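## Task

Find every drive blank that carries a blue sticker and push each one in until it bottoms out and clicks into its latch; do not touch blanks without a blue sticker. The rack is loose on the table: tilting it more than a little counts as failure, and it must finish in the same place it began.

## Robot and tools

Robot: two six-joint arms, left_arm and right_arm, each ending in a two-finger parallel gripper with a wrist camera (cam_left_wrist and cam_right_wrist, both 672x504). The left base sits near (+0.019, +0.234, 0) m and the right near (-0.025, -0.253, 0) m, each yawed a hair. A camera stand is bolted down behind the arms. The elbow and wrist drives are weak and have play, so a gripper can come to rest a few cm away from where it was sent, even with no contact.

Frames: the scene frame has its origin at table-top height, centred between the two nominal bases; +x points out over the table, +z points up, and left_arm is on the +y side (arm names do not match image left/right). Reported hand positions, orientations and Hand targets use the scene frame. Gripper axes: fingers point along its +z and spread along its y. end_effector_position is the spot between the pads, roughly 1 cm short of the fingertips.

execute_actions(actions, cameras): actions is a list of actions; each action is a table of up to 15 rows, one row per 1/30 s step, and a short table repeats its final row to fill 15 steps. Every row holds 14 numbers in [-1, 1]: left_arm dx, dy, dz, rx, ry, rz, opening, then the same seven for right_arm, always both arms. The six pose numbers are an offset from that arm's Hand target as it stood when the action began, measured along the Hand target's own axes; each row is measured from that same start, not from the row before. Scale: 1.0 equals 0.6 m or 180 degrees; rx, ry, rz form one rotation vector. Opening is absolute, not an offset: +1 fully open (0.094 m), -1 shut. Six zeros re-send the current Hand target; a 0 opening is a real command, so repeat the present opening to keep a gripper as is. Images come back only for an empty actions list or when cameras names them (["all"], a list of names, or [] for none).

move(target, speed, blend, opening_speed, grip_force, blocking, cameras): target is one 14-number row laid out as above, or a list of up to 15 such rows; every row is an offset from the Hand targets at the move's start (not from the previous row), in each Hand target's own axes, same scale. Grippers travel straight lines with no obstacle avoidance, all finishing together, taking at least 0.5 s and capped at 10 s overall. speed: m/s, 0.002 to 2.9, default 0.25 (turns up to twice that in rad/s), one value or one per target. blend: metres of corner rounding per target; 0 stops at each. opening_speed: rate of the opening on the -1..1 scale per second, at least 0.2. grip_force: newtons per pad, 10 to 50, one value or one per arm; it persists. blocking=false returns after about 0.5 s while motion continues. The extra line "move:" states how it ended (done, off_target, moving, held, fault) and which limits acted (limits=paced: a sent pose was clipped; limits=held: steps were withheld). done or off_target says nothing about contact.

wait(seconds 0 to 10, cameras) lets time pass with commands held. stop(cameras) brakes a running move. zoom_image(camera, region) enlarges part of the latest image of cam_left_wrist or cam_right_wrist; region is [x0, y0, x1, y1] in pixels from the top-left, at most 504 by 504. read_manual(section) returns licence text only. finished_scene(scene) closes the current scene, given its number; it cannot be reversed.

Results: per arm, end_effector_position (m) and end_effector_quat_wxyz, Hand target (the last commanded pose after clipping, which the next offsets start from), Tool commands, grip_measured (opening on the -1..1 scale; last Joint positions entry is the opening in metres), Joint positions, Joint velocities ("within noise" when still), joint torques (include the arm's weight; joints 1-3 wrap at ±28 N m), motor temperatures, and for actions calls some per-step hand positions. Camera calibration lines may list updated camera poses.

Control notes: each step the commanded orientation is limited to 40 degrees from the measured one. A gripper resting short of its target will not close the gap by waiting; send another action (even zeros), or add the remaining distance as an offset. Very small moves may not start. An arm blocked by something keeps pushing; to release, command its target back behind the gripper. Avoid paths that sweep near an arm's own base, which can flip its shoulder posture.

Cautions for this job: the rack is free-standing, so press each blank slowly (low speed) along its insertion direction, aiming only a little beyond the latched depth; faster moves and deeper targets push harder and can slide or tip the rack. Check stickers and blank positions in the wrist images first, and leave other blanks alone. Do not let grippers, housings or wrist cameras meet each other, since the clearance check does not guard them; do not load the camera cables against objects or the table. Avoid hitting fixed things, dropping anything, or pushing anything off the table. Sustained pushing toward an unreachable pose or long stretched-out holds heat motors: MOTOR HOT shows at 75 °C, an arm folds and idles at 90 °C, and goes limp at 100 °C.

Each tool is called after "Call:" in YAML: its name, and indented under it one key for each argument.

## Session

Call:
execute_actions:
  actions: []

Scene clock: 0.00 s.
left_arm: end_effector_position=(+0.1907, +0.1190, +0.3468) grip_measured=+1.000 end_effector_quat_wxyz=(+0.436, +0.151, +0.875, -0.151) | right_arm: end_effector_position=(+0.2395, -0.1539, +0.2106) grip_measured=+1.000 end_effector_quat_wxyz=(+0.333, +0.043, +0.893, +0.300)
Joint positions: left_arm=[-0.835 0.791 1.38 -1.226 -0.257 -0.348 0.094] | right_arm=[0.099 0.886 0.818 -0.682 -0.502 0.36 0.094]
Joint velocities: within noise
Joint torques (N m): no reading
Motor temperatures (°C): left_arm=[28 28 32 34 26 27 29] | right_arm=[26 32 30 31 26 25 27]
Heat: left arm: 34 °C; right arm: 32 °C.
Hand target: left_arm +0.1918, +0.1202, +0.3533; +0.447, +0.149, +0.869, -0.152 | right_arm +0.2406, -0.1523, +0.2185; +0.345, +0.033, +0.888, +0.304
Tool commands: left_gripper/opening=+1.0 right_gripper/opening=+1.0
camera_calibration:
cam_left_wrist: T_world_to_cam=[[-0.390057, -0.908543, 0.149681, 0.131467], [-0.833163, 0.279032, -0.477474, 0.327594], [0.39204, -0.310951, -0.865803, 0.350785], [0, 0, 0, 1]] pos_world=[0.186697, 0.137111, 0.44045]
cam_right_wrist: T_world_to_cam=[[0.129874, -0.808727, -0.573666, -0.0332003], [-0.96257, 0.0359753, -0.268636, 0.331767], [0.237891, 0.587082, -0.773784, 0.286176], [0, 0, 0, 1]] pos_world=[0.255582, -0.206794, 0.291517]

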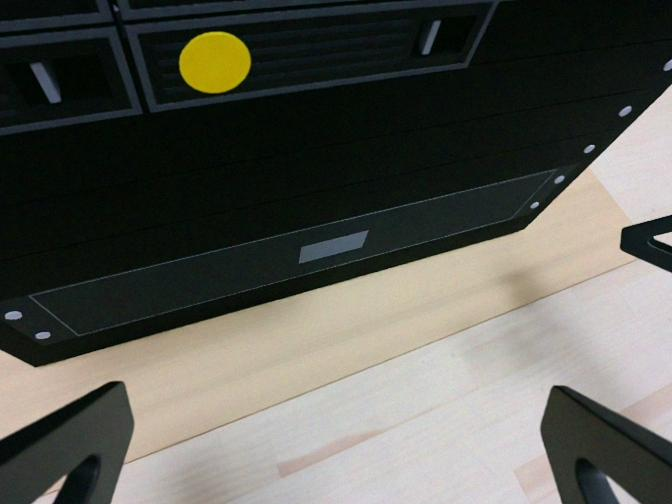

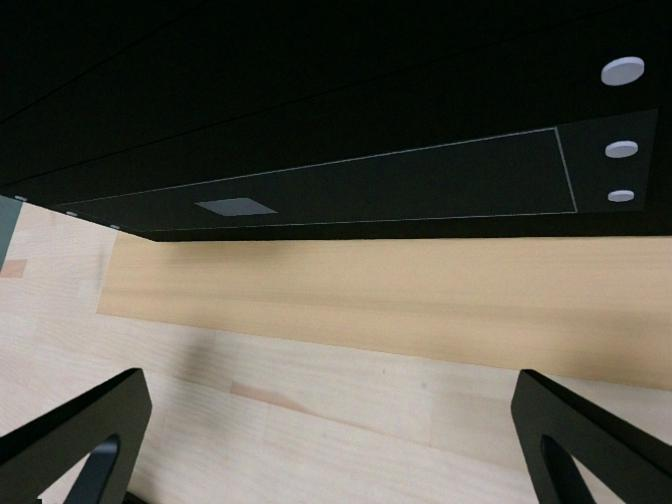

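Call:
move:
  target: [-0.244,-0.075,-0.1225,-0.139,-0.194,0.001,-1,-0.246,0.292,-0.332,0.128,-0.256,-0.158,-1]
  cameras: ["all"]

Scene clock: 7.77 s.
left_arm: end_effector_position=(+0.2007, +0.0848, +0.5082) grip_measured=-0.990 end_effector_quat_wxyz=(+0.697, +0.025, +0.717, +0.006) | right_arm: end_effector_position=(+0.2012, -0.1471, +0.5095) grip_measured=-0.977 end_effector_quat_wxyz=(+0.698, -0.019, +0.716, -0.010)
Joint positions: left_arm=[-1.584 1.237 1.877 -1.413 -1.53 -0.729 0] | right_arm=[1.2 0.965 1.537 -0.634 1.13 0.015 0.001]
Joint torques (N m): left_arm=[0.16 -1.77 7.69 1.07 -0.73 0.1] | right_arm=[-0.09 -0.06 4.7 1.9 0.17 -0.08]
Heat: left arm: 34 °C; right arm: 32 °C.
Hand target: left_arm +0.2018, +0.0905, +0.5202; +0.706, -0.001, +0.708, +0.000 | right_arm +0.2004, -0.1522, +0.5194; +0.708, +0.001, +0.707, -0.001
Off the commanded pose: left_arm 0.013 m, 3 deg | right_arm 0.011 m, 3 deg.
move: off_target (left_arm, right_arm)
camera_calibration:
cam_left_wrist: T_world_to_cam=[[-0.0339063, -0.999076, -0.026427, 0.105876], [-0.45747, 0.0390241, -0.888368, 0.576276], [0.888578, -0.0180317, -0.45837, 0.144452], [0, 0, 0, 1]] pos_world=[0.138862, 0.0858946, 0.580956]
cam_right_wrist: T_world_to_cam=[[0.0255706, -0.99892, 0.0388057, -0.170394], [-0.442363, -0.0461176, -0.89565, 0.577716], [0.896472, 0.0057361, -0.443064, 0.136034], [0, 0, 0, 1]] pos_world=[0.137967, -0.144347, 0.584315]

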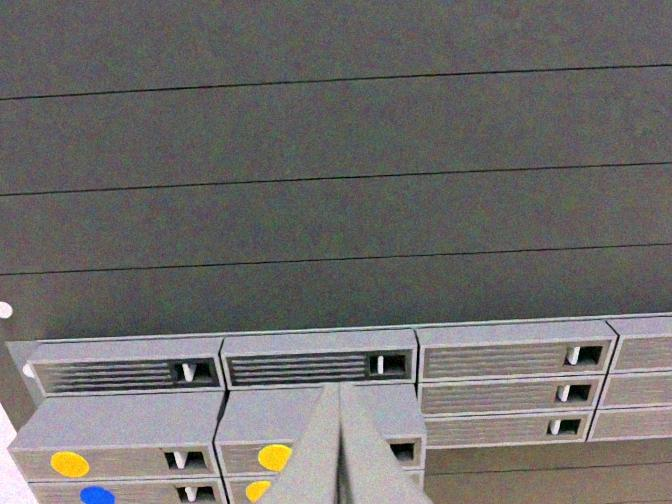

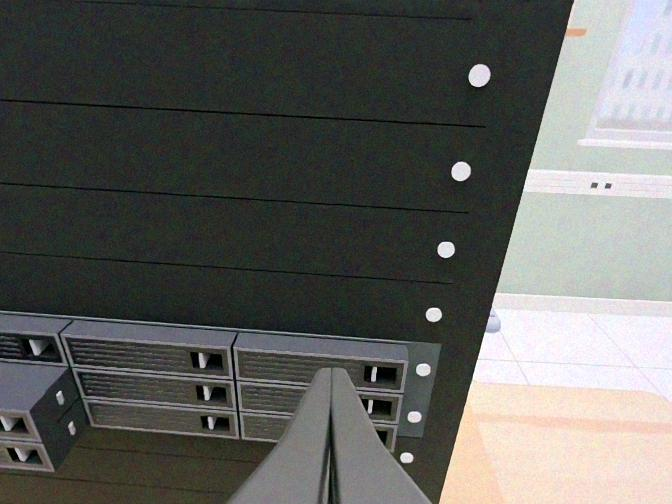

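Call:
move:
  target: [0.283,0.183,0.072,0.017,-0.139,0,-1,0,0,0,0,0,0,-1]
  cameras: ["cam_left_wrist"]

Scene clock: 18.13 s.
left_arm: end_effector_position=(+0.2451, +0.1945, +0.3495) grip_measured=-0.990 end_effector_quat_wxyz=(+0.686, -0.195, +0.688, +0.135) | right_arm: end_effector_position=(+0.2012, -0.1471, +0.5095) grip_measured=-0.977 end_effector_quat_wxyz=(+0.698, -0.019, +0.716, -0.010)
Joint positions: left_arm=[-1.1 0.916 1.012 -1.051 -1.542 -1.036 0] | right_arm=[1.2 0.965 1.537 -0.634 1.13 0.015 0.001]
Joint torques (N m): left_arm=[0.5 -2.66 4.85 1.08 -0.73 0.05] | right_arm=[-0.05 0.02 4.63 1.96 0.11 -0.08]
Heat: left arm: 35 °C; right arm: 33 °C.
Hand target: left_arm +0.2445, +0.2003, +0.3502; +0.843, +0.018, +0.538, -0.018 | right_arm +0.2004, -0.1522, +0.5194; +0.708, +0.001, +0.707, -0.001
Off the commanded pose: left_arm 0.006 m, 39 deg | right_arm 0.011 m, 3 deg.
joint sent to its limit (left arm) — joint 5 (wrist yaw), lower limit. The joint targets are off in orientation, not in position.
move: off_target (left_arm, right_arm)
camera_calibration:
cam_left_wrist: T_world_to_cam=[[0.447122, -0.889099, 0.0979049, 0.0300052], [-0.36562, -0.281559, -0.887157, 0.490843], [0.816336, 0.360871, -0.450963, -0.0243137], [0, 0, 0, 1]] pos_world=[0.185894, 0.173653, 0.421552]
Images, in order (width x height): cam_left_wrist 672x504.

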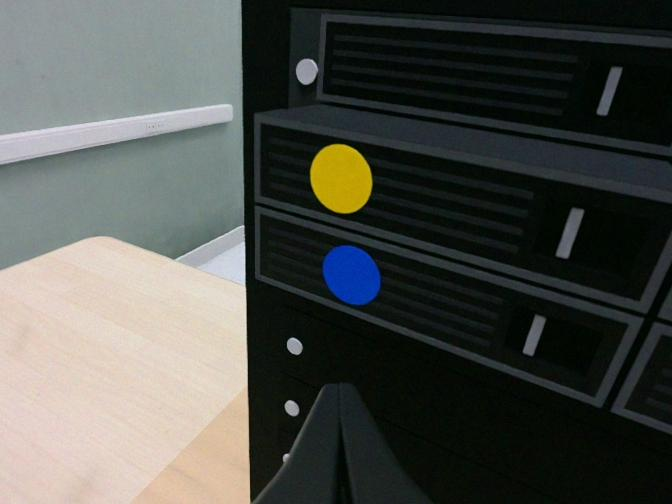

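Call:
move:
  target: [0.014,-0.003,0.030,0,0,0,-1,0,0,0,0,0,0,-1]
  cameras: ["cam_left_wrist"]

Scene clock: 29.83 s.
left_arm: end_effector_position=(+0.2647, +0.1985, +0.3509) grip_measured=-0.990 end_effector_quat_wxyz=(+0.835, +0.021, +0.549, -0.008) | right_arm: end_effector_position=(+0.2012, -0.1471, +0.5095) grip_measured=-0.977 end_effector_quat_wxyz=(+0.698, -0.019, +0.716, -0.010)
Joint positions: left_arm=[-0.361 0.349 0.275 0.497 -0.272 0.148 0] | right_arm=[1.2 0.965 1.537 -0.634 1.13 0.015 0.001]
Joint torques (N m): left_arm=[0.5 2.55 5.46 1.89 0.15 -0.09] | right_arm=[-0.08 0.05 4.74 1.96 0.1 -0.07]
Heat: left arm: 36 °C; right arm: 34 °C.
Hand target: left_arm +0.2642, +0.1975, +0.3502; +0.843, +0.018, +0.538, -0.018 | right_arm +0.2004, -0.1522, +0.5194; +0.708, +0.001, +0.707, -0.001
Off the commanded pose: left_arm 0.001 m, 2 deg | right_arm 0.011 m, 3 deg.
move: off_target (right_arm); limits=paced
camera_calibration:
cam_left_wrist: T_world_to_cam=[[-0.0498944, -0.998674, -0.0126978, 0.216729], [-0.0402705, 0.0147149, -0.99908, 0.394655], [0.997942, -0.0493372, -0.0409513, -0.151678], [0, 0, 0, 1]] pos_world=[0.178073, 0.203151, 0.390832]
Images, in order (width x height): cam_left_wrist 672x504.

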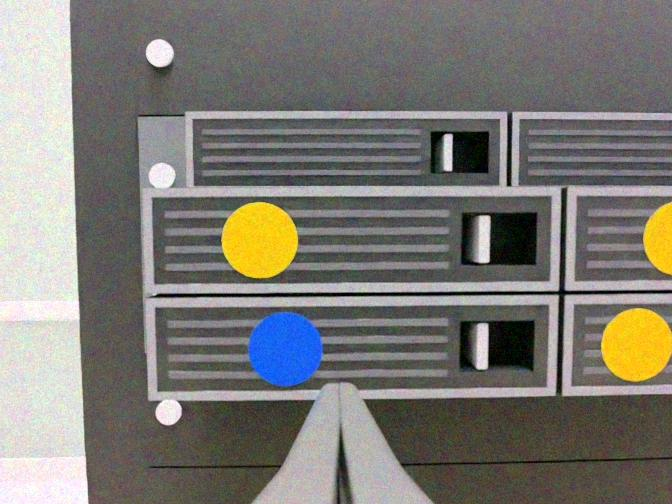

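Call:
move:
  target:
    - [-0.0037,-0.006,0.0237,0,0,0,-1,0,0,0,0,0,0,-1]
    - [0.0135,-0.006,0.0765,0,0,0,-1,0,0,0,0,0,0,-1]
  speed: [0.06,0.03]
  cameras: ["cam_left_wrist"]

Scene clock: 34.97 s.
left_arm: end_effector_position=(+0.3138, +0.1904, +0.3258) grip_measured=-0.990 end_effector_quat_wxyz=(+0.814, +0.030, +0.580, -0.004) | right_arm: end_effector_position=(+0.2012, -0.1471, +0.5095) grip_measured=-0.977 end_effector_quat_wxyz=(+0.698, -0.019, +0.716, -0.010)
Joint positions: left_arm=[-0.291 0.673 0.275 0.738 -0.206 0.119 0] | right_arm=[1.2 0.965 1.537 -0.634 1.13 0.015 0.001]
Joint torques (N m): left_arm=[0.49 0.23 11.56 1.98 0.15 -0.12] | right_arm=[-0.1 0.02 4.72 1.94 0.12 -0.09]
Heat: left arm: 37 °C; right arm: 34 °C.
Hand target: left_arm +0.3090, +0.1915, +0.3621; +0.843, +0.018, +0.538, -0.018 | right_arm +0.2004, -0.1522, +0.5194; +0.708, +0.001, +0.707, -0.001
Off the commanded pose: left_arm 0.037 m, 6 deg | right_arm 0.011 m, 3 deg.
move: off_target (left_arm, right_arm)
camera_calibration:
cam_left_wrist: T_world_to_cam=[[-0.0534998, -0.998102, -0.0305053, 0.217658], [-0.113361, 0.0364222, -0.992886, 0.388447], [0.992112, -0.0496611, -0.115094, -0.175946], [0, 0, 0, 1]] pos_world=[0.230238, 0.194359, 0.372073]
Images, in order (width x height): cam_left_wrist 672x504.

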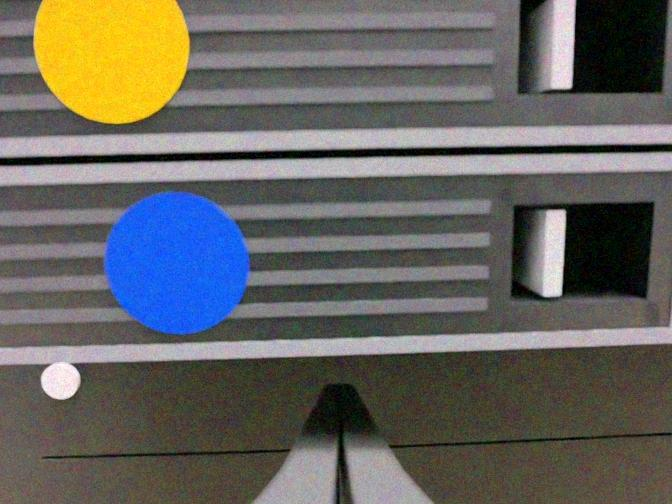

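Call:
move:
  target:
    - [0.0138,0,-0.089,0,0,0,-1,0,0,0,0,0,0,-1]
    - [-0.0316,0,-0.068,0,0,0,-1,0,0,0,0,0,0,-1]
  speed: 0.1
  cameras: ["cam_left_wrist"]

Scene clock: 40.97 s.
left_arm: end_effector_position=(+0.2654, +0.1946, +0.3489) grip_measured=-0.990 end_effector_quat_wxyz=(+0.841, +0.014, +0.540, -0.020) | right_arm: end_effector_position=(+0.2012, -0.1471, +0.5095) grip_measured=-0.977 end_effector_quat_wxyz=(+0.698, -0.019, +0.716, -0.010)
Joint positions: left_arm=[-0.39 0.373 0.246 0.577 -0.293 0.142 0] | right_arm=[1.2 0.965 1.537 -0.634 1.13 0.015 0.001]
Joint torques (N m): left_arm=[-0.46 2.3 11.38 0.99 0.05 0.1] | right_arm=[-0.05 0.01 4.81 1.94 0.13 -0.07]
Motor temperatures (°C): left_arm=[28 28 38 38 26 27 29] | right_arm=[26 32 31 35 25 25 28]
Heat: left arm: 38 °C; right arm: 35 °C.
Hand target: left_arm +0.2641, +0.1937, +0.3621; +0.843, +0.018, +0.538, -0.018 | right_arm +0.2004, -0.1522, +0.5194; +0.708, +0.001, +0.707, -0.001
Off the commanded pose: left_arm 0.013 m, 1 deg | right_arm 0.011 m, 3 deg.
move: off_target (left_arm, right_arm)
camera_calibration:
cam_left_wrist: T_world_to_cam=[[-0.0622594, -0.998016, 0.0093961, 0.208268], [-0.0190667, -0.00822331, -0.999784, 0.391799], [0.997878, -0.0624251, -0.0185169, -0.157791], [0, 0, 0, 1]] pos_world=[0.177893, 0.201227, 0.386836]
Images, in order (width x height): cam_left_wrist 672x504.

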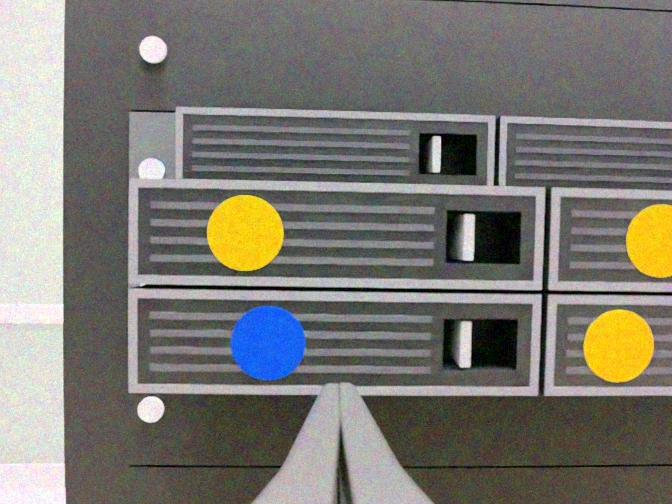

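Call:
move:
  target: [-0.0215,0,0.0248,0,0,0,-1,0,0,0,0,0,0,-1]
  speed: 0.06
  cameras: ["cam_left_wrist"]

Scene clock: 43.50 s.
left_arm: end_effector_position=(+0.2732, +0.1938, +0.3658) grip_measured=-0.990 end_effector_quat_wxyz=(+0.840, +0.014, +0.542, -0.016) | right_arm: end_effector_position=(+0.2012, -0.1471, +0.5095) grip_measured=-0.977 end_effector_quat_wxyz=(+0.698, -0.019, +0.716, -0.010)
Joint positions: left_arm=[-0.378 0.445 0.319 0.57 -0.289 0.142 0] | right_arm=[1.2 0.965 1.537 -0.634 1.13 0.015 0.001]
Joint torques (N m): left_arm=[0.57 1.96 11.63 0.97 0.21 -0.02] | right_arm=[-0.12 -0.02 4.67 1.91 0.13 -0.07]
Heat: left arm: 38 °C; right arm: 35 °C.
Hand target: left_arm +0.2721, +0.1931, +0.3801; +0.843, +0.018, +0.538, -0.018 | right_arm +0.2004, -0.1522, +0.5194; +0.708, +0.001, +0.707, -0.001
Off the commanded pose: left_arm 0.014 m, 1 deg | right_arm 0.011 m, 3 deg.
move: off_target (left_arm, right_arm)
camera_calibration:
cam_left_wrist: T_world_to_cam=[[-0.0545598, -0.998492, 0.00614624, 0.207094], [-0.0226397, -0.00491679, -0.999732, 0.409117], [0.998254, -0.0546843, -0.0223373, -0.165613], [0, 0, 0, 1]] pos_world=[0.185885, 0.199737, 0.404035]
Images, in order (width x height): cam_left_wrist 672x504.

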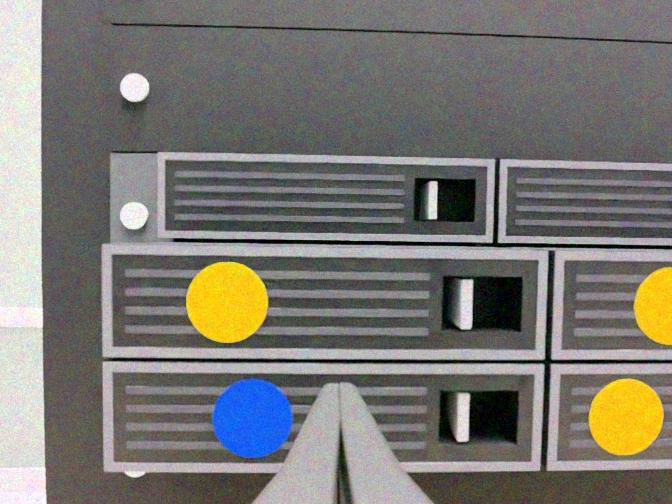

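Call:
move:
  target: [0.02,0,0.0273,0,0,0,-1,0,0,0,0,0,0,-1]
  speed: 0.03
  cameras: ["cam_left_wrist"]

Scene clock: 46.40 s.
left_arm: end_effector_position=(+0.2993, +0.1906, +0.3406) grip_measured=-0.990 end_effector_quat_wxyz=(+0.814, +0.031, +0.581, -0.003) | right_arm: end_effector_position=(+0.2012, -0.1471, +0.5095) grip_measured=-0.977 end_effector_quat_wxyz=(+0.698, -0.019, +0.716, -0.010)
Joint positions: left_arm=[-0.324 0.561 0.319 0.581 -0.238 0.133 0] | right_arm=[1.2 0.965 1.537 -0.634 1.13 0.015 0.001]
Joint torques (N m): left_arm=[0.5 0.68 11.02 2.03 0.16 -0.09] | right_arm=[-0.08 0.05 4.62 1.92 0.12 -0.08]
Heat: left arm: 39 °C; right arm: 35 °C.
Hand target: left_arm +0.2921, +0.1922, +0.3761; +0.843, +0.018, +0.538, -0.018 | right_arm +0.2004, -0.1522, +0.5194; +0.708, +0.001, +0.707, -0.001
Off the commanded pose: left_arm 0.036 m, 6 deg | right_arm 0.011 m, 3 deg.
move: off_target (left_arm, right_arm)
camera_calibration:
cam_left_wrist: T_world_to_cam=[[-0.0522338, -0.998088, -0.0330429, 0.217955], [-0.115401, 0.0388991, -0.992557, 0.401544], [0.991945, -0.0480318, -0.117212, -0.159397], [0, 0, 0, 1]] pos_world=[0.215836, 0.194262, 0.387074]
Images, in order (width x height): cam_left_wrist 672x504.

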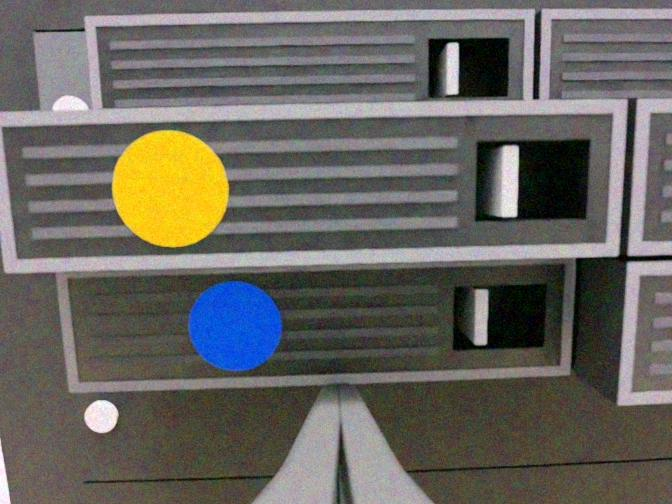

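Call:
move:
  target:
    - [0.03,0,-0.054,0,0,0,-1,0,0,0,0,0,0,-1]
    - [-0.0185,0,-0.028,0,0,0,-1,0,0,0,0,0,0,-1]
  speed: 0.1

Call:
execute_actions:
  actions: []
  cameras: ["cam_left_wrist"]

Scene clock: 52.77 s.
left_arm: end_effector_position=(+0.2733, +0.1946, +0.3671) grip_measured=-0.990 end_effector_quat_wxyz=(+0.842, +0.014, +0.540, -0.018) | right_arm: end_effector_position=(+0.2012, -0.1471, +0.5095) grip_measured=-0.977 end_effector_quat_wxyz=(+0.698, -0.019, +0.716, -0.010)
Joint positions: left_arm=[-0.364 0.446 0.32 0.574 -0.272 0.133 0] | right_arm=[1.2 0.965 1.537 -0.634 1.13 0.015 0.001]
Joint torques (N m): left_arm=[-0.36 1.92 11.08 0.98 0.03 0.07] | right_arm=[-0.13 0.09 4.66 1.93 0.12 -0.09]
Heat: left arm: 40 °C; right arm: 35 °C.
Hand target: left_arm +0.2722, +0.1932, +0.3790; +0.843, +0.018, +0.538, -0.018 | right_arm +0.2004, -0.1522, +0.5194; +0.708, +0.001, +0.707, -0.001
Off the commanded pose: left_arm 0.012 m, 1 deg | right_arm 0.011 m, 3 deg.
move: off_target (left_arm, right_arm)

Scene clock: 52.77 s.
left_arm: end_effector_position=(+0.2733, +0.1946, +0.3671) grip_measured=-0.990 end_effector_quat_wxyz=(+0.842, +0.014, +0.540, -0.018) | right_arm: end_effector_position=(+0.2012, -0.1471, +0.5095) grip_measured=-0.977 end_effector_quat_wxyz=(+0.698, -0.019, +0.716, -0.010)
Joint positions: left_arm=[-0.364 0.446 0.32 0.574 -0.272 0.133 0] | right_arm=[1.2 0.965 1.537 -0.634 1.13 0.015 0.001]
Joint velocities: within noise
Joint torques (N m): left_arm=[-0.36 1.92 11.08 0.98 0.03 0.07] | right_arm=[-0.13 0.09 4.66 1.93 0.12 -0.09]
Motor temperatures (°C): left_arm=[28 28 40 39 26 27 29] | right_arm=[26 32 31 35 25 25 28]
Heat: left arm: 40 °C; right arm: 35 °C.
Hand target: left_arm +0.2722, +0.1932, +0.3790; +0.843, +0.018, +0.538, -0.018 | right_arm +0.2004, -0.1522, +0.5194; +0.708, +0.001, +0.707, -0.001
Tool commands: left_gripper/opening=-1.0 right_gripper/opening=-1.0
Off the commanded pose: left_arm 0.012 m, 1 deg | right_arm 0.011 m, 3 deg.
camera_calibration:
cam_left_wrist: T_world_to_cam=[[-0.0591771, -0.998212, 0.00839062, 0.208168], [-0.0175906, -0.0073613, -0.999818, 0.409612], [0.998093, -0.0593139, -0.0171235, -0.166585], [0, 0, 0, 1]] pos_world=[0.185791, 0.20093, 0.404938]
Images, in order (width x height): cam_left_wrist 672x504.

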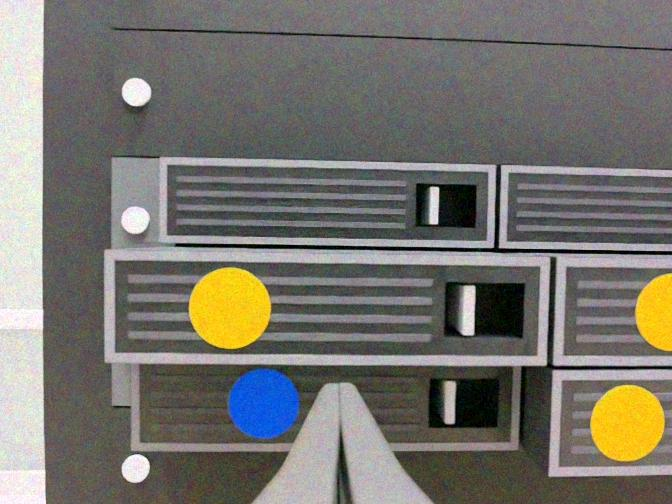

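Call:
move:
  target: [0.0205,0,0.0155,0,0,0,-1,0,0,0,0,0,0,-1]
  speed: 0.06
  cameras: ["cam_left_wrist"]

Scene clock: 55.93 s.
left_arm: end_effector_position=(+0.2922, +0.1912, +0.3478) grip_measured=-0.990 end_effector_quat_wxyz=(+0.821, +0.026, +0.571, -0.007) | right_arm: end_effector_position=(+0.2012, -0.1471, +0.5095) grip_measured=-0.977 end_effector_quat_wxyz=(+0.698, -0.019, +0.716, -0.010)
Joint positions: left_arm=[-0.338 0.527 0.32 0.574 -0.251 0.133 0] | right_arm=[1.2 0.965 1.537 -0.634 1.13 0.015 0.001]
Joint torques (N m): left_arm=[0.36 0.99 9.33 1.94 0.14 -0.04] | right_arm=[-0.17 0.09 4.75 1.94 0.12 -0.11]
Heat: left arm: 41 °C; right arm: 35 °C.
Hand target: left_arm +0.2858, +0.1926, +0.3718; +0.843, +0.018, +0.538, -0.018 | right_arm +0.2004, -0.1522, +0.5194; +0.708, +0.001, +0.707, -0.001
Off the commanded pose: left_arm 0.025 m, 5 deg | right_arm 0.011 m, 3 deg.
move: off_target (left_arm, right_arm)
camera_calibration:
cam_left_wrist: T_world_to_cam=[[-0.0534315, -0.998329, -0.0220239, 0.215065], [-0.0910902, 0.0268363, -0.995481, 0.404089], [0.994408, -0.0511839, -0.0923718, -0.160347], [0, 0, 0, 1]] pos_world=[0.20775, 0.195654, 0.392188]
Images, in order (width x height): cam_left_wrist 672x504.

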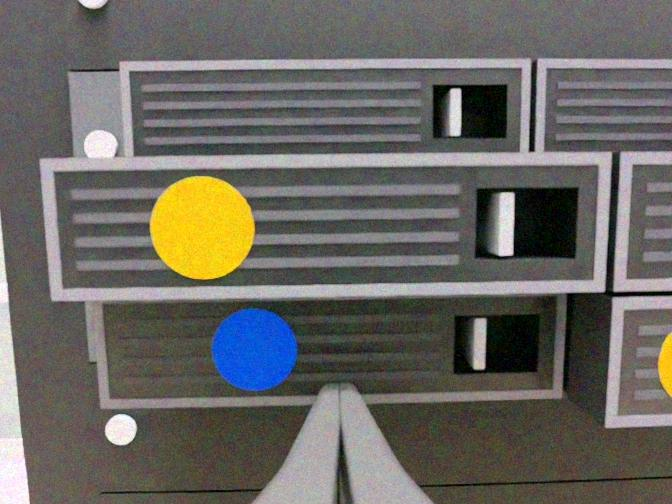

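Call:
move:
  target: [-0.015,0,0,0,0,0,-1,0,0,0,0,0,0,-1]
  speed: 0.06

Scene clock: 58.33 s.
left_arm: end_effector_position=(+0.2906, +0.1918, +0.3496) grip_measured=-0.990 end_effector_quat_wxyz=(+0.823, +0.025, +0.568, -0.007) | right_arm: end_effector_position=(+0.2012, -0.1471, +0.5095) grip_measured=-0.977 end_effector_quat_wxyz=(+0.698, -0.019, +0.716, -0.010)
Joint positions: left_arm=[-0.338 0.52 0.32 0.574 -0.251 0.133 0] | right_arm=[1.2 0.965 1.537 -0.634 1.13 0.015 0.001]
Joint torques (N m): left_arm=[-0.31 -0.46 11.89 1.48 0.07 0] | right_arm=[-0.1 0.08 4.71 1.94 0.14 -0.1]
Heat: left arm: 41 °C; right arm: 35 °C.
Hand target: left_arm +0.2820, +0.1927, +0.3800; +0.843, +0.018, +0.538, -0.018 | right_arm +0.2004, -0.1522, +0.5194; +0.708, +0.001, +0.707, -0.001
Off the commanded pose: left_arm 0.032 m, 4 deg | right_arm 0.011 m, 3 deg.
move: off_target (left_arm, right_arm)

Call:
move:
  target: [-0.0277,0,-0.0277,0,0,0,-1,0,0,0,0,0,0,-1]
  speed: 0.08

Scene clock: 62.80 s.
left_arm: end_effector_position=(+0.2669, +0.1927, +0.3699) grip_measured=-0.990 end_effector_quat_wxyz=(+0.836, +0.016, +0.548, -0.018) | right_arm: end_effector_position=(+0.2012, -0.1471, +0.5095) grip_measured=-0.977 end_effector_quat_wxyz=(+0.698, -0.019, +0.716, -0.010)
Joint positions: left_arm=[-0.407 0.402 0.349 0.485 -0.31 0.148 0] | right_arm=[1.2 0.965 1.537 -0.634 1.13 0.015 0.001]
Joint torques (N m): left_arm=[-0.47 0.27 11.41 1 0.02 0.08] | right_arm=[-0.1 -0.13 4.66 1.95 0.13 -0.09]
Heat: left arm: 42 °C; right arm: 35 °C.
Hand target: left_arm +0.2599, +0.1937, +0.3881; +0.843, +0.018, +0.538, -0.018 | right_arm +0.2004, -0.1522, +0.5194; +0.708, +0.001, +0.707, -0.001
Off the commanded pose: left_arm 0.019 m, 1 deg | right_arm 0.011 m, 3 deg.
move: off_target (left_arm, right_arm)

Call:
move:
  target: [-0.015,0,0.007,0,0,0,-1,0,0,0,0,0,0,-1]
  speed: 0.06

Scene clock: 65.47 s.
left_arm: end_effector_position=(+0.2633, +0.1945, +0.3839) grip_measured=-0.990 end_effector_quat_wxyz=(+0.840, +0.013, +0.542, -0.018) | right_arm: end_effector_position=(+0.2012, -0.1471, +0.5095) grip_measured=-0.977 end_effector_quat_wxyz=(+0.698, -0.019, +0.716, -0.010)
Joint positions: left_arm=[-0.407 0.402 0.39 0.46 -0.312 0.149 0] | right_arm=[1.2 0.965 1.537 -0.634 1.13 0.015 0.001]
Joint torques (N m): left_arm=[-0.59 1.98 11.25 0.99 0.01 0.09] | right_arm=[-0.1 0.01 4.72 1.95 0.13 -0.06]
Heat: left arm: 42 °C; right arm: 36 °C.
Hand target: left_arm +0.2599, +0.1936, +0.3981; +0.843, +0.018, +0.538, -0.018 | right_arm +0.2004, -0.1522, +0.5194; +0.708, +0.001, +0.707, -0.001
Off the commanded pose: left_arm 0.015 m, 1 deg | right_arm 0.011 m, 3 deg.
move: off_target (left_arm, right_arm)

Call:
move:
  target: [0.0427,0,0.0207,0,0,0,-1,0,0,0,0,0,0,-1]
  speed: 0.06
  cameras: ["cam_left_wrist"]

Scene clock: 68.37 s.
left_arm: end_effector_position=(+0.2848, +0.1928, +0.3744) grip_measured=-0.990 end_effector_quat_wxyz=(+0.831, +0.023, +0.556, -0.007) | right_arm: end_effector_position=(+0.2012, -0.1471, +0.5095) grip_measured=-0.977 end_effector_quat_wxyz=(+0.698, -0.019, +0.716, -0.010)
Joint positions: left_arm=[-0.347 0.509 0.39 0.524 -0.26 0.142 0] | right_arm=[1.2 0.965 1.537 -0.634 1.13 0.015 0.001]
Joint torques (N m): left_arm=[0.47 1.51 6.52 1.92 0.17 -0.09] | right_arm=[-0.06 0.01 4.7 1.91 0.14 -0.08]
Heat: left arm: 41 °C; right arm: 36 °C.
Hand target: left_arm +0.2820, +0.1927, +0.3800; +0.843, +0.018, +0.538, -0.018 | right_arm +0.2004, -0.1522, +0.5194; +0.708, +0.001, +0.707, -0.001
Off the commanded pose: left_arm 0.006 m, 3 deg | right_arm 0.011 m, 3 deg.
move: off_target (left_arm, right_arm)
camera_calibration:
cam_left_wrist: T_world_to_cam=[[-0.0503914, -0.998589, -0.0167317, 0.21394], [-0.0553646, 0.0195203, -0.998275, 0.422052], [0.997194, -0.0493782, -0.0562701, -0.164981], [0, 0, 0, 1]] pos_world=[0.198666, 0.197253, 0.41562]
Images, in order (width x height): cam_left_wrist 672x504.

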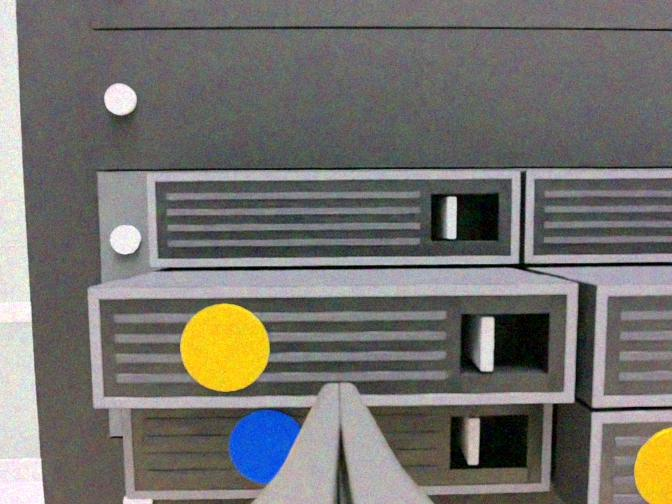

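Call:
move:
  target: [0.017,0,-0.019,0,0,0,-1,0,0,0,0,0,0,-1]
  speed: 0.06

Scene clock: 70.73 s.
left_arm: end_effector_position=(+0.2824, +0.1936, +0.3613) grip_measured=-0.990 end_effector_quat_wxyz=(+0.829, +0.023, +0.558, -0.007) | right_arm: end_effector_position=(+0.2012, -0.1471, +0.5095) grip_measured=-0.977 end_effector_quat_wxyz=(+0.698, -0.019, +0.716, -0.010)
Joint positions: left_arm=[-0.347 0.48 0.341 0.538 -0.26 0.142 0] | right_arm=[1.2 0.965 1.537 -0.634 1.13 0.015 0.001]
Joint torques (N m): left_arm=[-0.54 -0.2 5.59 1.93 0.03 -0.02] | right_arm=[-0.12 -0.05 4.74 1.93 0.15 -0.1]
Heat: left arm: 40 °C; right arm: 36 °C.
Hand target: left_arm +0.2759, +0.1931, +0.3660; +0.843, +0.018, +0.538, -0.018 | right_arm +0.2004, -0.1522, +0.5194; +0.708, +0.001, +0.707, -0.001
Off the commanded pose: left_arm 0.008 m, 3 deg | right_arm 0.011 m, 3 deg.
move: off_target (left_arm, right_arm)

Call:
move:
  target: [0.0063,0,0.061,0,0,0,-1,0,0,0,0,0,0,-1]
  speed: 0.04
  cameras: ["cam_left_wrist"]

Scene clock: 74.33 s.
left_arm: end_effector_position=(+0.3165, +0.1901, +0.3422) grip_measured=-0.990 end_effector_quat_wxyz=(+0.814, +0.029, +0.580, -0.004) | right_arm: end_effector_position=(+0.2012, -0.1471, +0.5095) grip_measured=-0.977 end_effector_quat_wxyz=(+0.698, -0.019, +0.716, -0.010)
Joint positions: left_arm=[-0.289 0.678 0.341 0.676 -0.206 0.117 0] | right_arm=[1.2 0.965 1.537 -0.634 1.13 0.015 0.001]
Joint torques (N m): left_arm=[0.46 -0.16 11.43 1.99 0.13 -0.1] | right_arm=[-0.17 0.02 4.62 1.92 0.13 -0.09]
Heat: left arm: 40 °C; right arm: 36 °C.
Hand target: left_arm +0.3106, +0.1912, +0.3780; +0.843, +0.018, +0.538, -0.018 | right_arm +0.2004, -0.1522, +0.5194; +0.708, +0.001, +0.707, -0.001
Off the commanded pose: left_arm 0.036 m, 6 deg | right_arm 0.011 m, 3 deg.
move: off_target (left_arm, right_arm)
camera_calibration:
cam_left_wrist: T_world_to_cam=[[-0.0524554, -0.998199, -0.0291035, 0.21724], [-0.113463, 0.0349123, -0.992929, 0.405391], [0.992157, -0.0487823, -0.11509, -0.177033], [0, 0, 0, 1]] pos_world=[0.233037, 0.19406, 0.388472]
Images, in order (width x height): cam_left_wrist 672x504.

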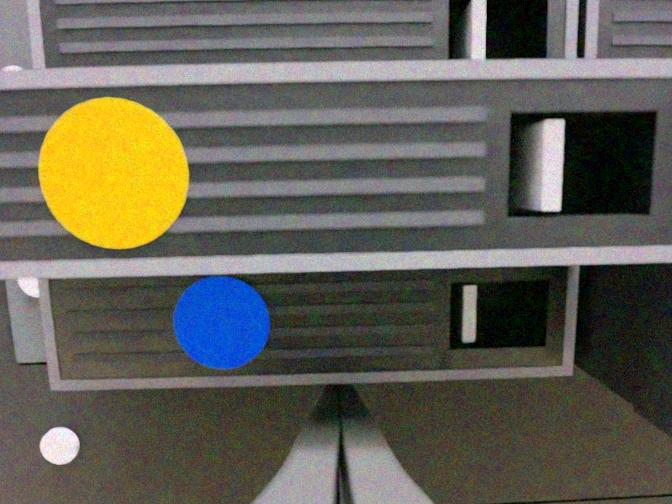

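Call:
move:
  target:
    - [0.0218,0,-0.032,0,0,0,-1,0,0,0,0,0,0,-1]
    - [-0.016,0,-0.0147,0,0,0,-1,0,0,0,0,0,0,-1]
  speed: 0.08
  cameras: ["cam_left_wrist"]

Scene clock: 80.33 s.
left_arm: end_effector_position=(+0.3022, +0.1930, +0.3648) grip_measured=-0.990 end_effector_quat_wxyz=(+0.837, +0.020, +0.547, -0.011) | right_arm: end_effector_position=(+0.2012, -0.1471, +0.5095) grip_measured=-0.977 end_effector_quat_wxyz=(+0.698, -0.019, +0.716, -0.010)
Joint positions: left_arm=[-0.297 0.627 0.348 0.701 -0.212 0.117 0] | right_arm=[1.2 0.965 1.537 -0.634 1.13 0.015 0.001]
Joint torques (N m): left_arm=[-0.58 -0.88 11.7 1.02 0.03 0.01] | right_arm=[-0.17 0.05 4.74 1.92 0.11 -0.09]
Heat: left arm: 41 °C; right arm: 36 °C.
Hand target: left_arm +0.2987, +0.1918, +0.3829; +0.843, +0.018, +0.538, -0.018 | right_arm +0.2004, -0.1522, +0.5194; +0.708, +0.001, +0.707, -0.001
Off the commanded pose: left_arm 0.019 m, 2 deg | right_arm 0.011 m, 3 deg.
move: off_target (left_arm, right_arm)
camera_calibration:
cam_left_wrist: T_world_to_cam=[[-0.0529279, -0.998561, -0.00858404, 0.212725], [-0.0352245, 0.0104576, -0.999325, 0.409472], [0.997977, -0.0525898, -0.0357274, -0.189979], [0, 0, 0, 1]] pos_world=[0.215278, 0.198145, 0.404234]
Images, in order (width x height): cam_left_wrist 672x504.

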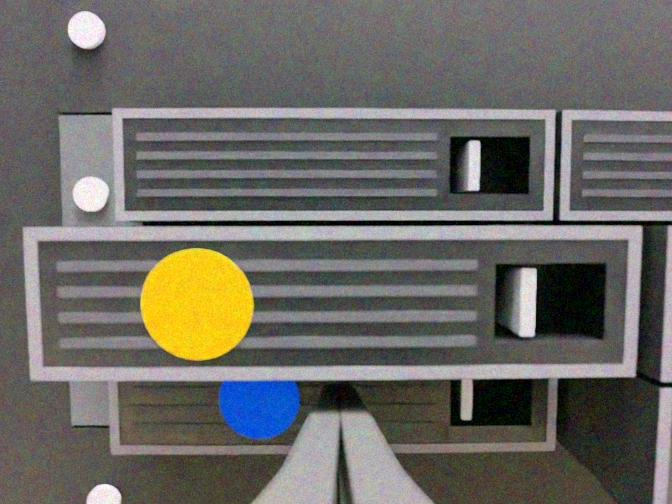

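Call:
move:
  target: [0.027,0,0.0425,0,0,0,-1,0,0,0,0,0,0,-1]
  speed: 0.04
  cameras: ["cam_left_wrist"]

Scene clock: 83.10 s.
left_arm: end_effector_position=(+0.3191, +0.1907, +0.3510) grip_measured=-0.990 end_effector_quat_wxyz=(+0.823, +0.024, +0.567, -0.008) | right_arm: end_effector_position=(+0.2012, -0.1471, +0.5095) grip_measured=-0.977 end_effector_quat_wxyz=(+0.698, -0.019, +0.716, -0.010)
Joint positions: left_arm=[-0.279 0.711 0.354 0.728 -0.195 0.108 0] | right_arm=[1.2 0.965 1.537 -0.634 1.13 0.015 0.001]
Joint torques (N m): left_arm=[1.43 6.99 12.7 2.11 0.25 -0.09] | right_arm=[-0.09 -0.02 4.57 1.94 0.13 -0.09]
Heat: left arm: 42 °C; right arm: 36 °C.
Hand target: left_arm +0.3286, +0.1903, +0.3790; +0.843, +0.018, +0.538, -0.018 | right_arm +0.2004, -0.1522, +0.5194; +0.708, +0.001, +0.707, -0.001
Off the commanded pose: left_arm 0.029 m, 4 deg | right_arm 0.011 m, 3 deg.
move: off_target (left_arm, right_arm)
camera_calibration:
cam_left_wrist: T_world_to_cam=[[-0.0542937, -0.998372, -0.0174827, 0.214751], [-0.0828933, 0.0219546, -0.996317, 0.408366], [0.995078, -0.0526445, -0.0839503, -0.189678], [0, 0, 0, 1]] pos_world=[0.234255, 0.19545, 0.394693]
Images, in order (width x height): cam_left_wrist 672x504.

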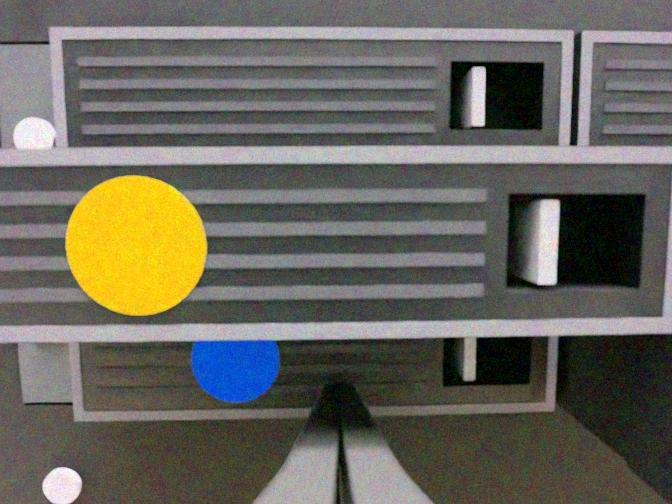

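Call:
move:
  target: [0.007,0,0.018,0,0,0,-1,0,0,0,0,0,0,-1]
  speed: 0.04

Call:
move:
  target: [0.01,0,-0.1,0,0,0,-1,0,0,0,0,0,0,-1]
  speed: 0.1
  cameras: ["all"]

Scene clock: 86.23 s.
left_arm: end_effector_position=(+0.3197, +0.1908, +0.3521) grip_measured=-0.990 end_effector_quat_wxyz=(+0.825, +0.023, +0.564, -0.011) | right_arm: end_effector_position=(+0.2012, -0.1471, +0.5095) grip_measured=-0.977 end_effector_quat_wxyz=(+0.698, -0.019, +0.716, -0.010)
Joint positions: left_arm=[-0.275 0.719 0.354 0.742 -0.189 0.102 0] | right_arm=[1.2 0.965 1.537 -0.634 1.13 0.015 0.001]
Joint torques (N m): left_arm=[2.02 11.71 14.09 2.33 0.32 -0.1] | right_arm=[-0.1 -0.1 4.7 1.93 0.14 -0.1]
Heat: left arm: 43 °C; right arm: 36 °C.
Hand target: left_arm +0.3401, +0.1898, +0.3798; +0.843, +0.018, +0.538, -0.018 | right_arm +0.2004, -0.1522, +0.5194; +0.708, +0.001, +0.707, -0.001
Off the commanded pose: left_arm 0.034 m, 4 deg | right_arm 0.011 m, 3 deg.
move: off_target (left_arm, right_arm)

Scene clock: 87.63 s.
left_arm: end_effector_position=(+0.2890, +0.1945, +0.3586) grip_measured=-0.990 end_effector_quat_wxyz=(+0.846, +0.011, +0.532, -0.022) | right_arm: end_effector_position=(+0.2012, -0.1471, +0.5095) grip_measured=-0.977 end_effector_quat_wxyz=(+0.698, -0.019, +0.716, -0.010)
Joint positions: left_arm=[-0.315 0.566 0.282 0.745 -0.228 0.107 0] | right_arm=[1.2 0.965 1.537 -0.634 1.13 0.015 0.001]
Joint torques (N m): left_arm=[-0.59 -0.42 5.48 1.27 0.01 0.09] | right_arm=[-0.06 -0.02 4.7 1.92 0.13 -0.06]
Heat: left arm: 43 °C; right arm: 36 °C.
Hand target: left_arm +0.2883, +0.1927, +0.3491; +0.843, +0.018, +0.538, -0.018 | right_arm +0.2004, -0.1522, +0.5194; +0.708, +0.001, +0.707, -0.001
Off the commanded pose: left_arm 0.010 m, 1 deg | right_arm 0.011 m, 3 deg.
move: off_target (right_arm)
camera_calibration:
cam_left_wrist: T_world_to_cam=[[-0.0619351, -0.997942, 0.0166017, 0.206896], [-0.0000997971, -0.0166274, -0.999862, 0.398164], [0.99808, -0.0619282, 0.000930228, -0.188409], [0, 0, 0, 1]] pos_world=[0.200901, 0.201423, 0.39485]
cam_right_wrist: T_world_to_cam=[[0.0255706, -0.99892, 0.0388057, -0.170394], [-0.442363, -0.0461176, -0.89565, 0.577716], [0.896472, 0.0057361, -0.443064, 0.136034], [0, 0, 0, 1]] pos_world=[0.137967, -0.144347, 0.584315]

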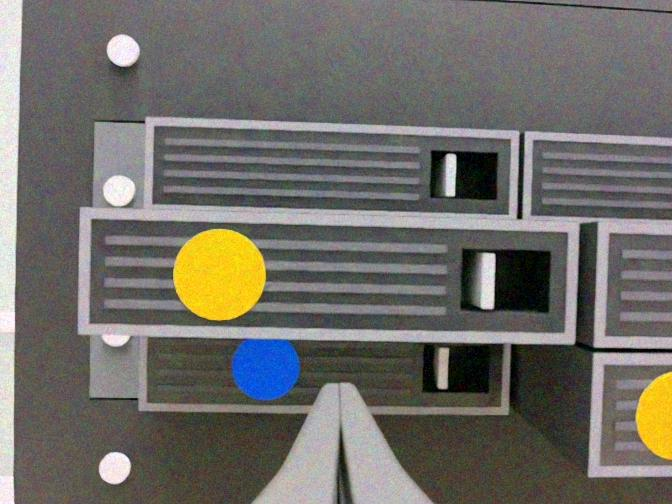

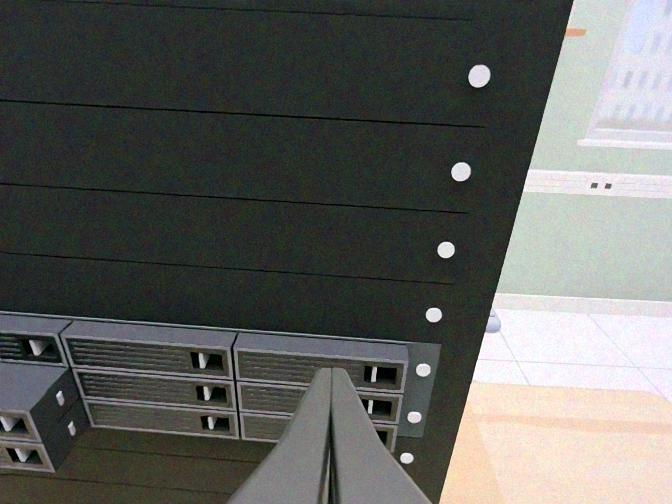

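Call:
finished_scene:
  scene: 3

The scene is finished: the task was done.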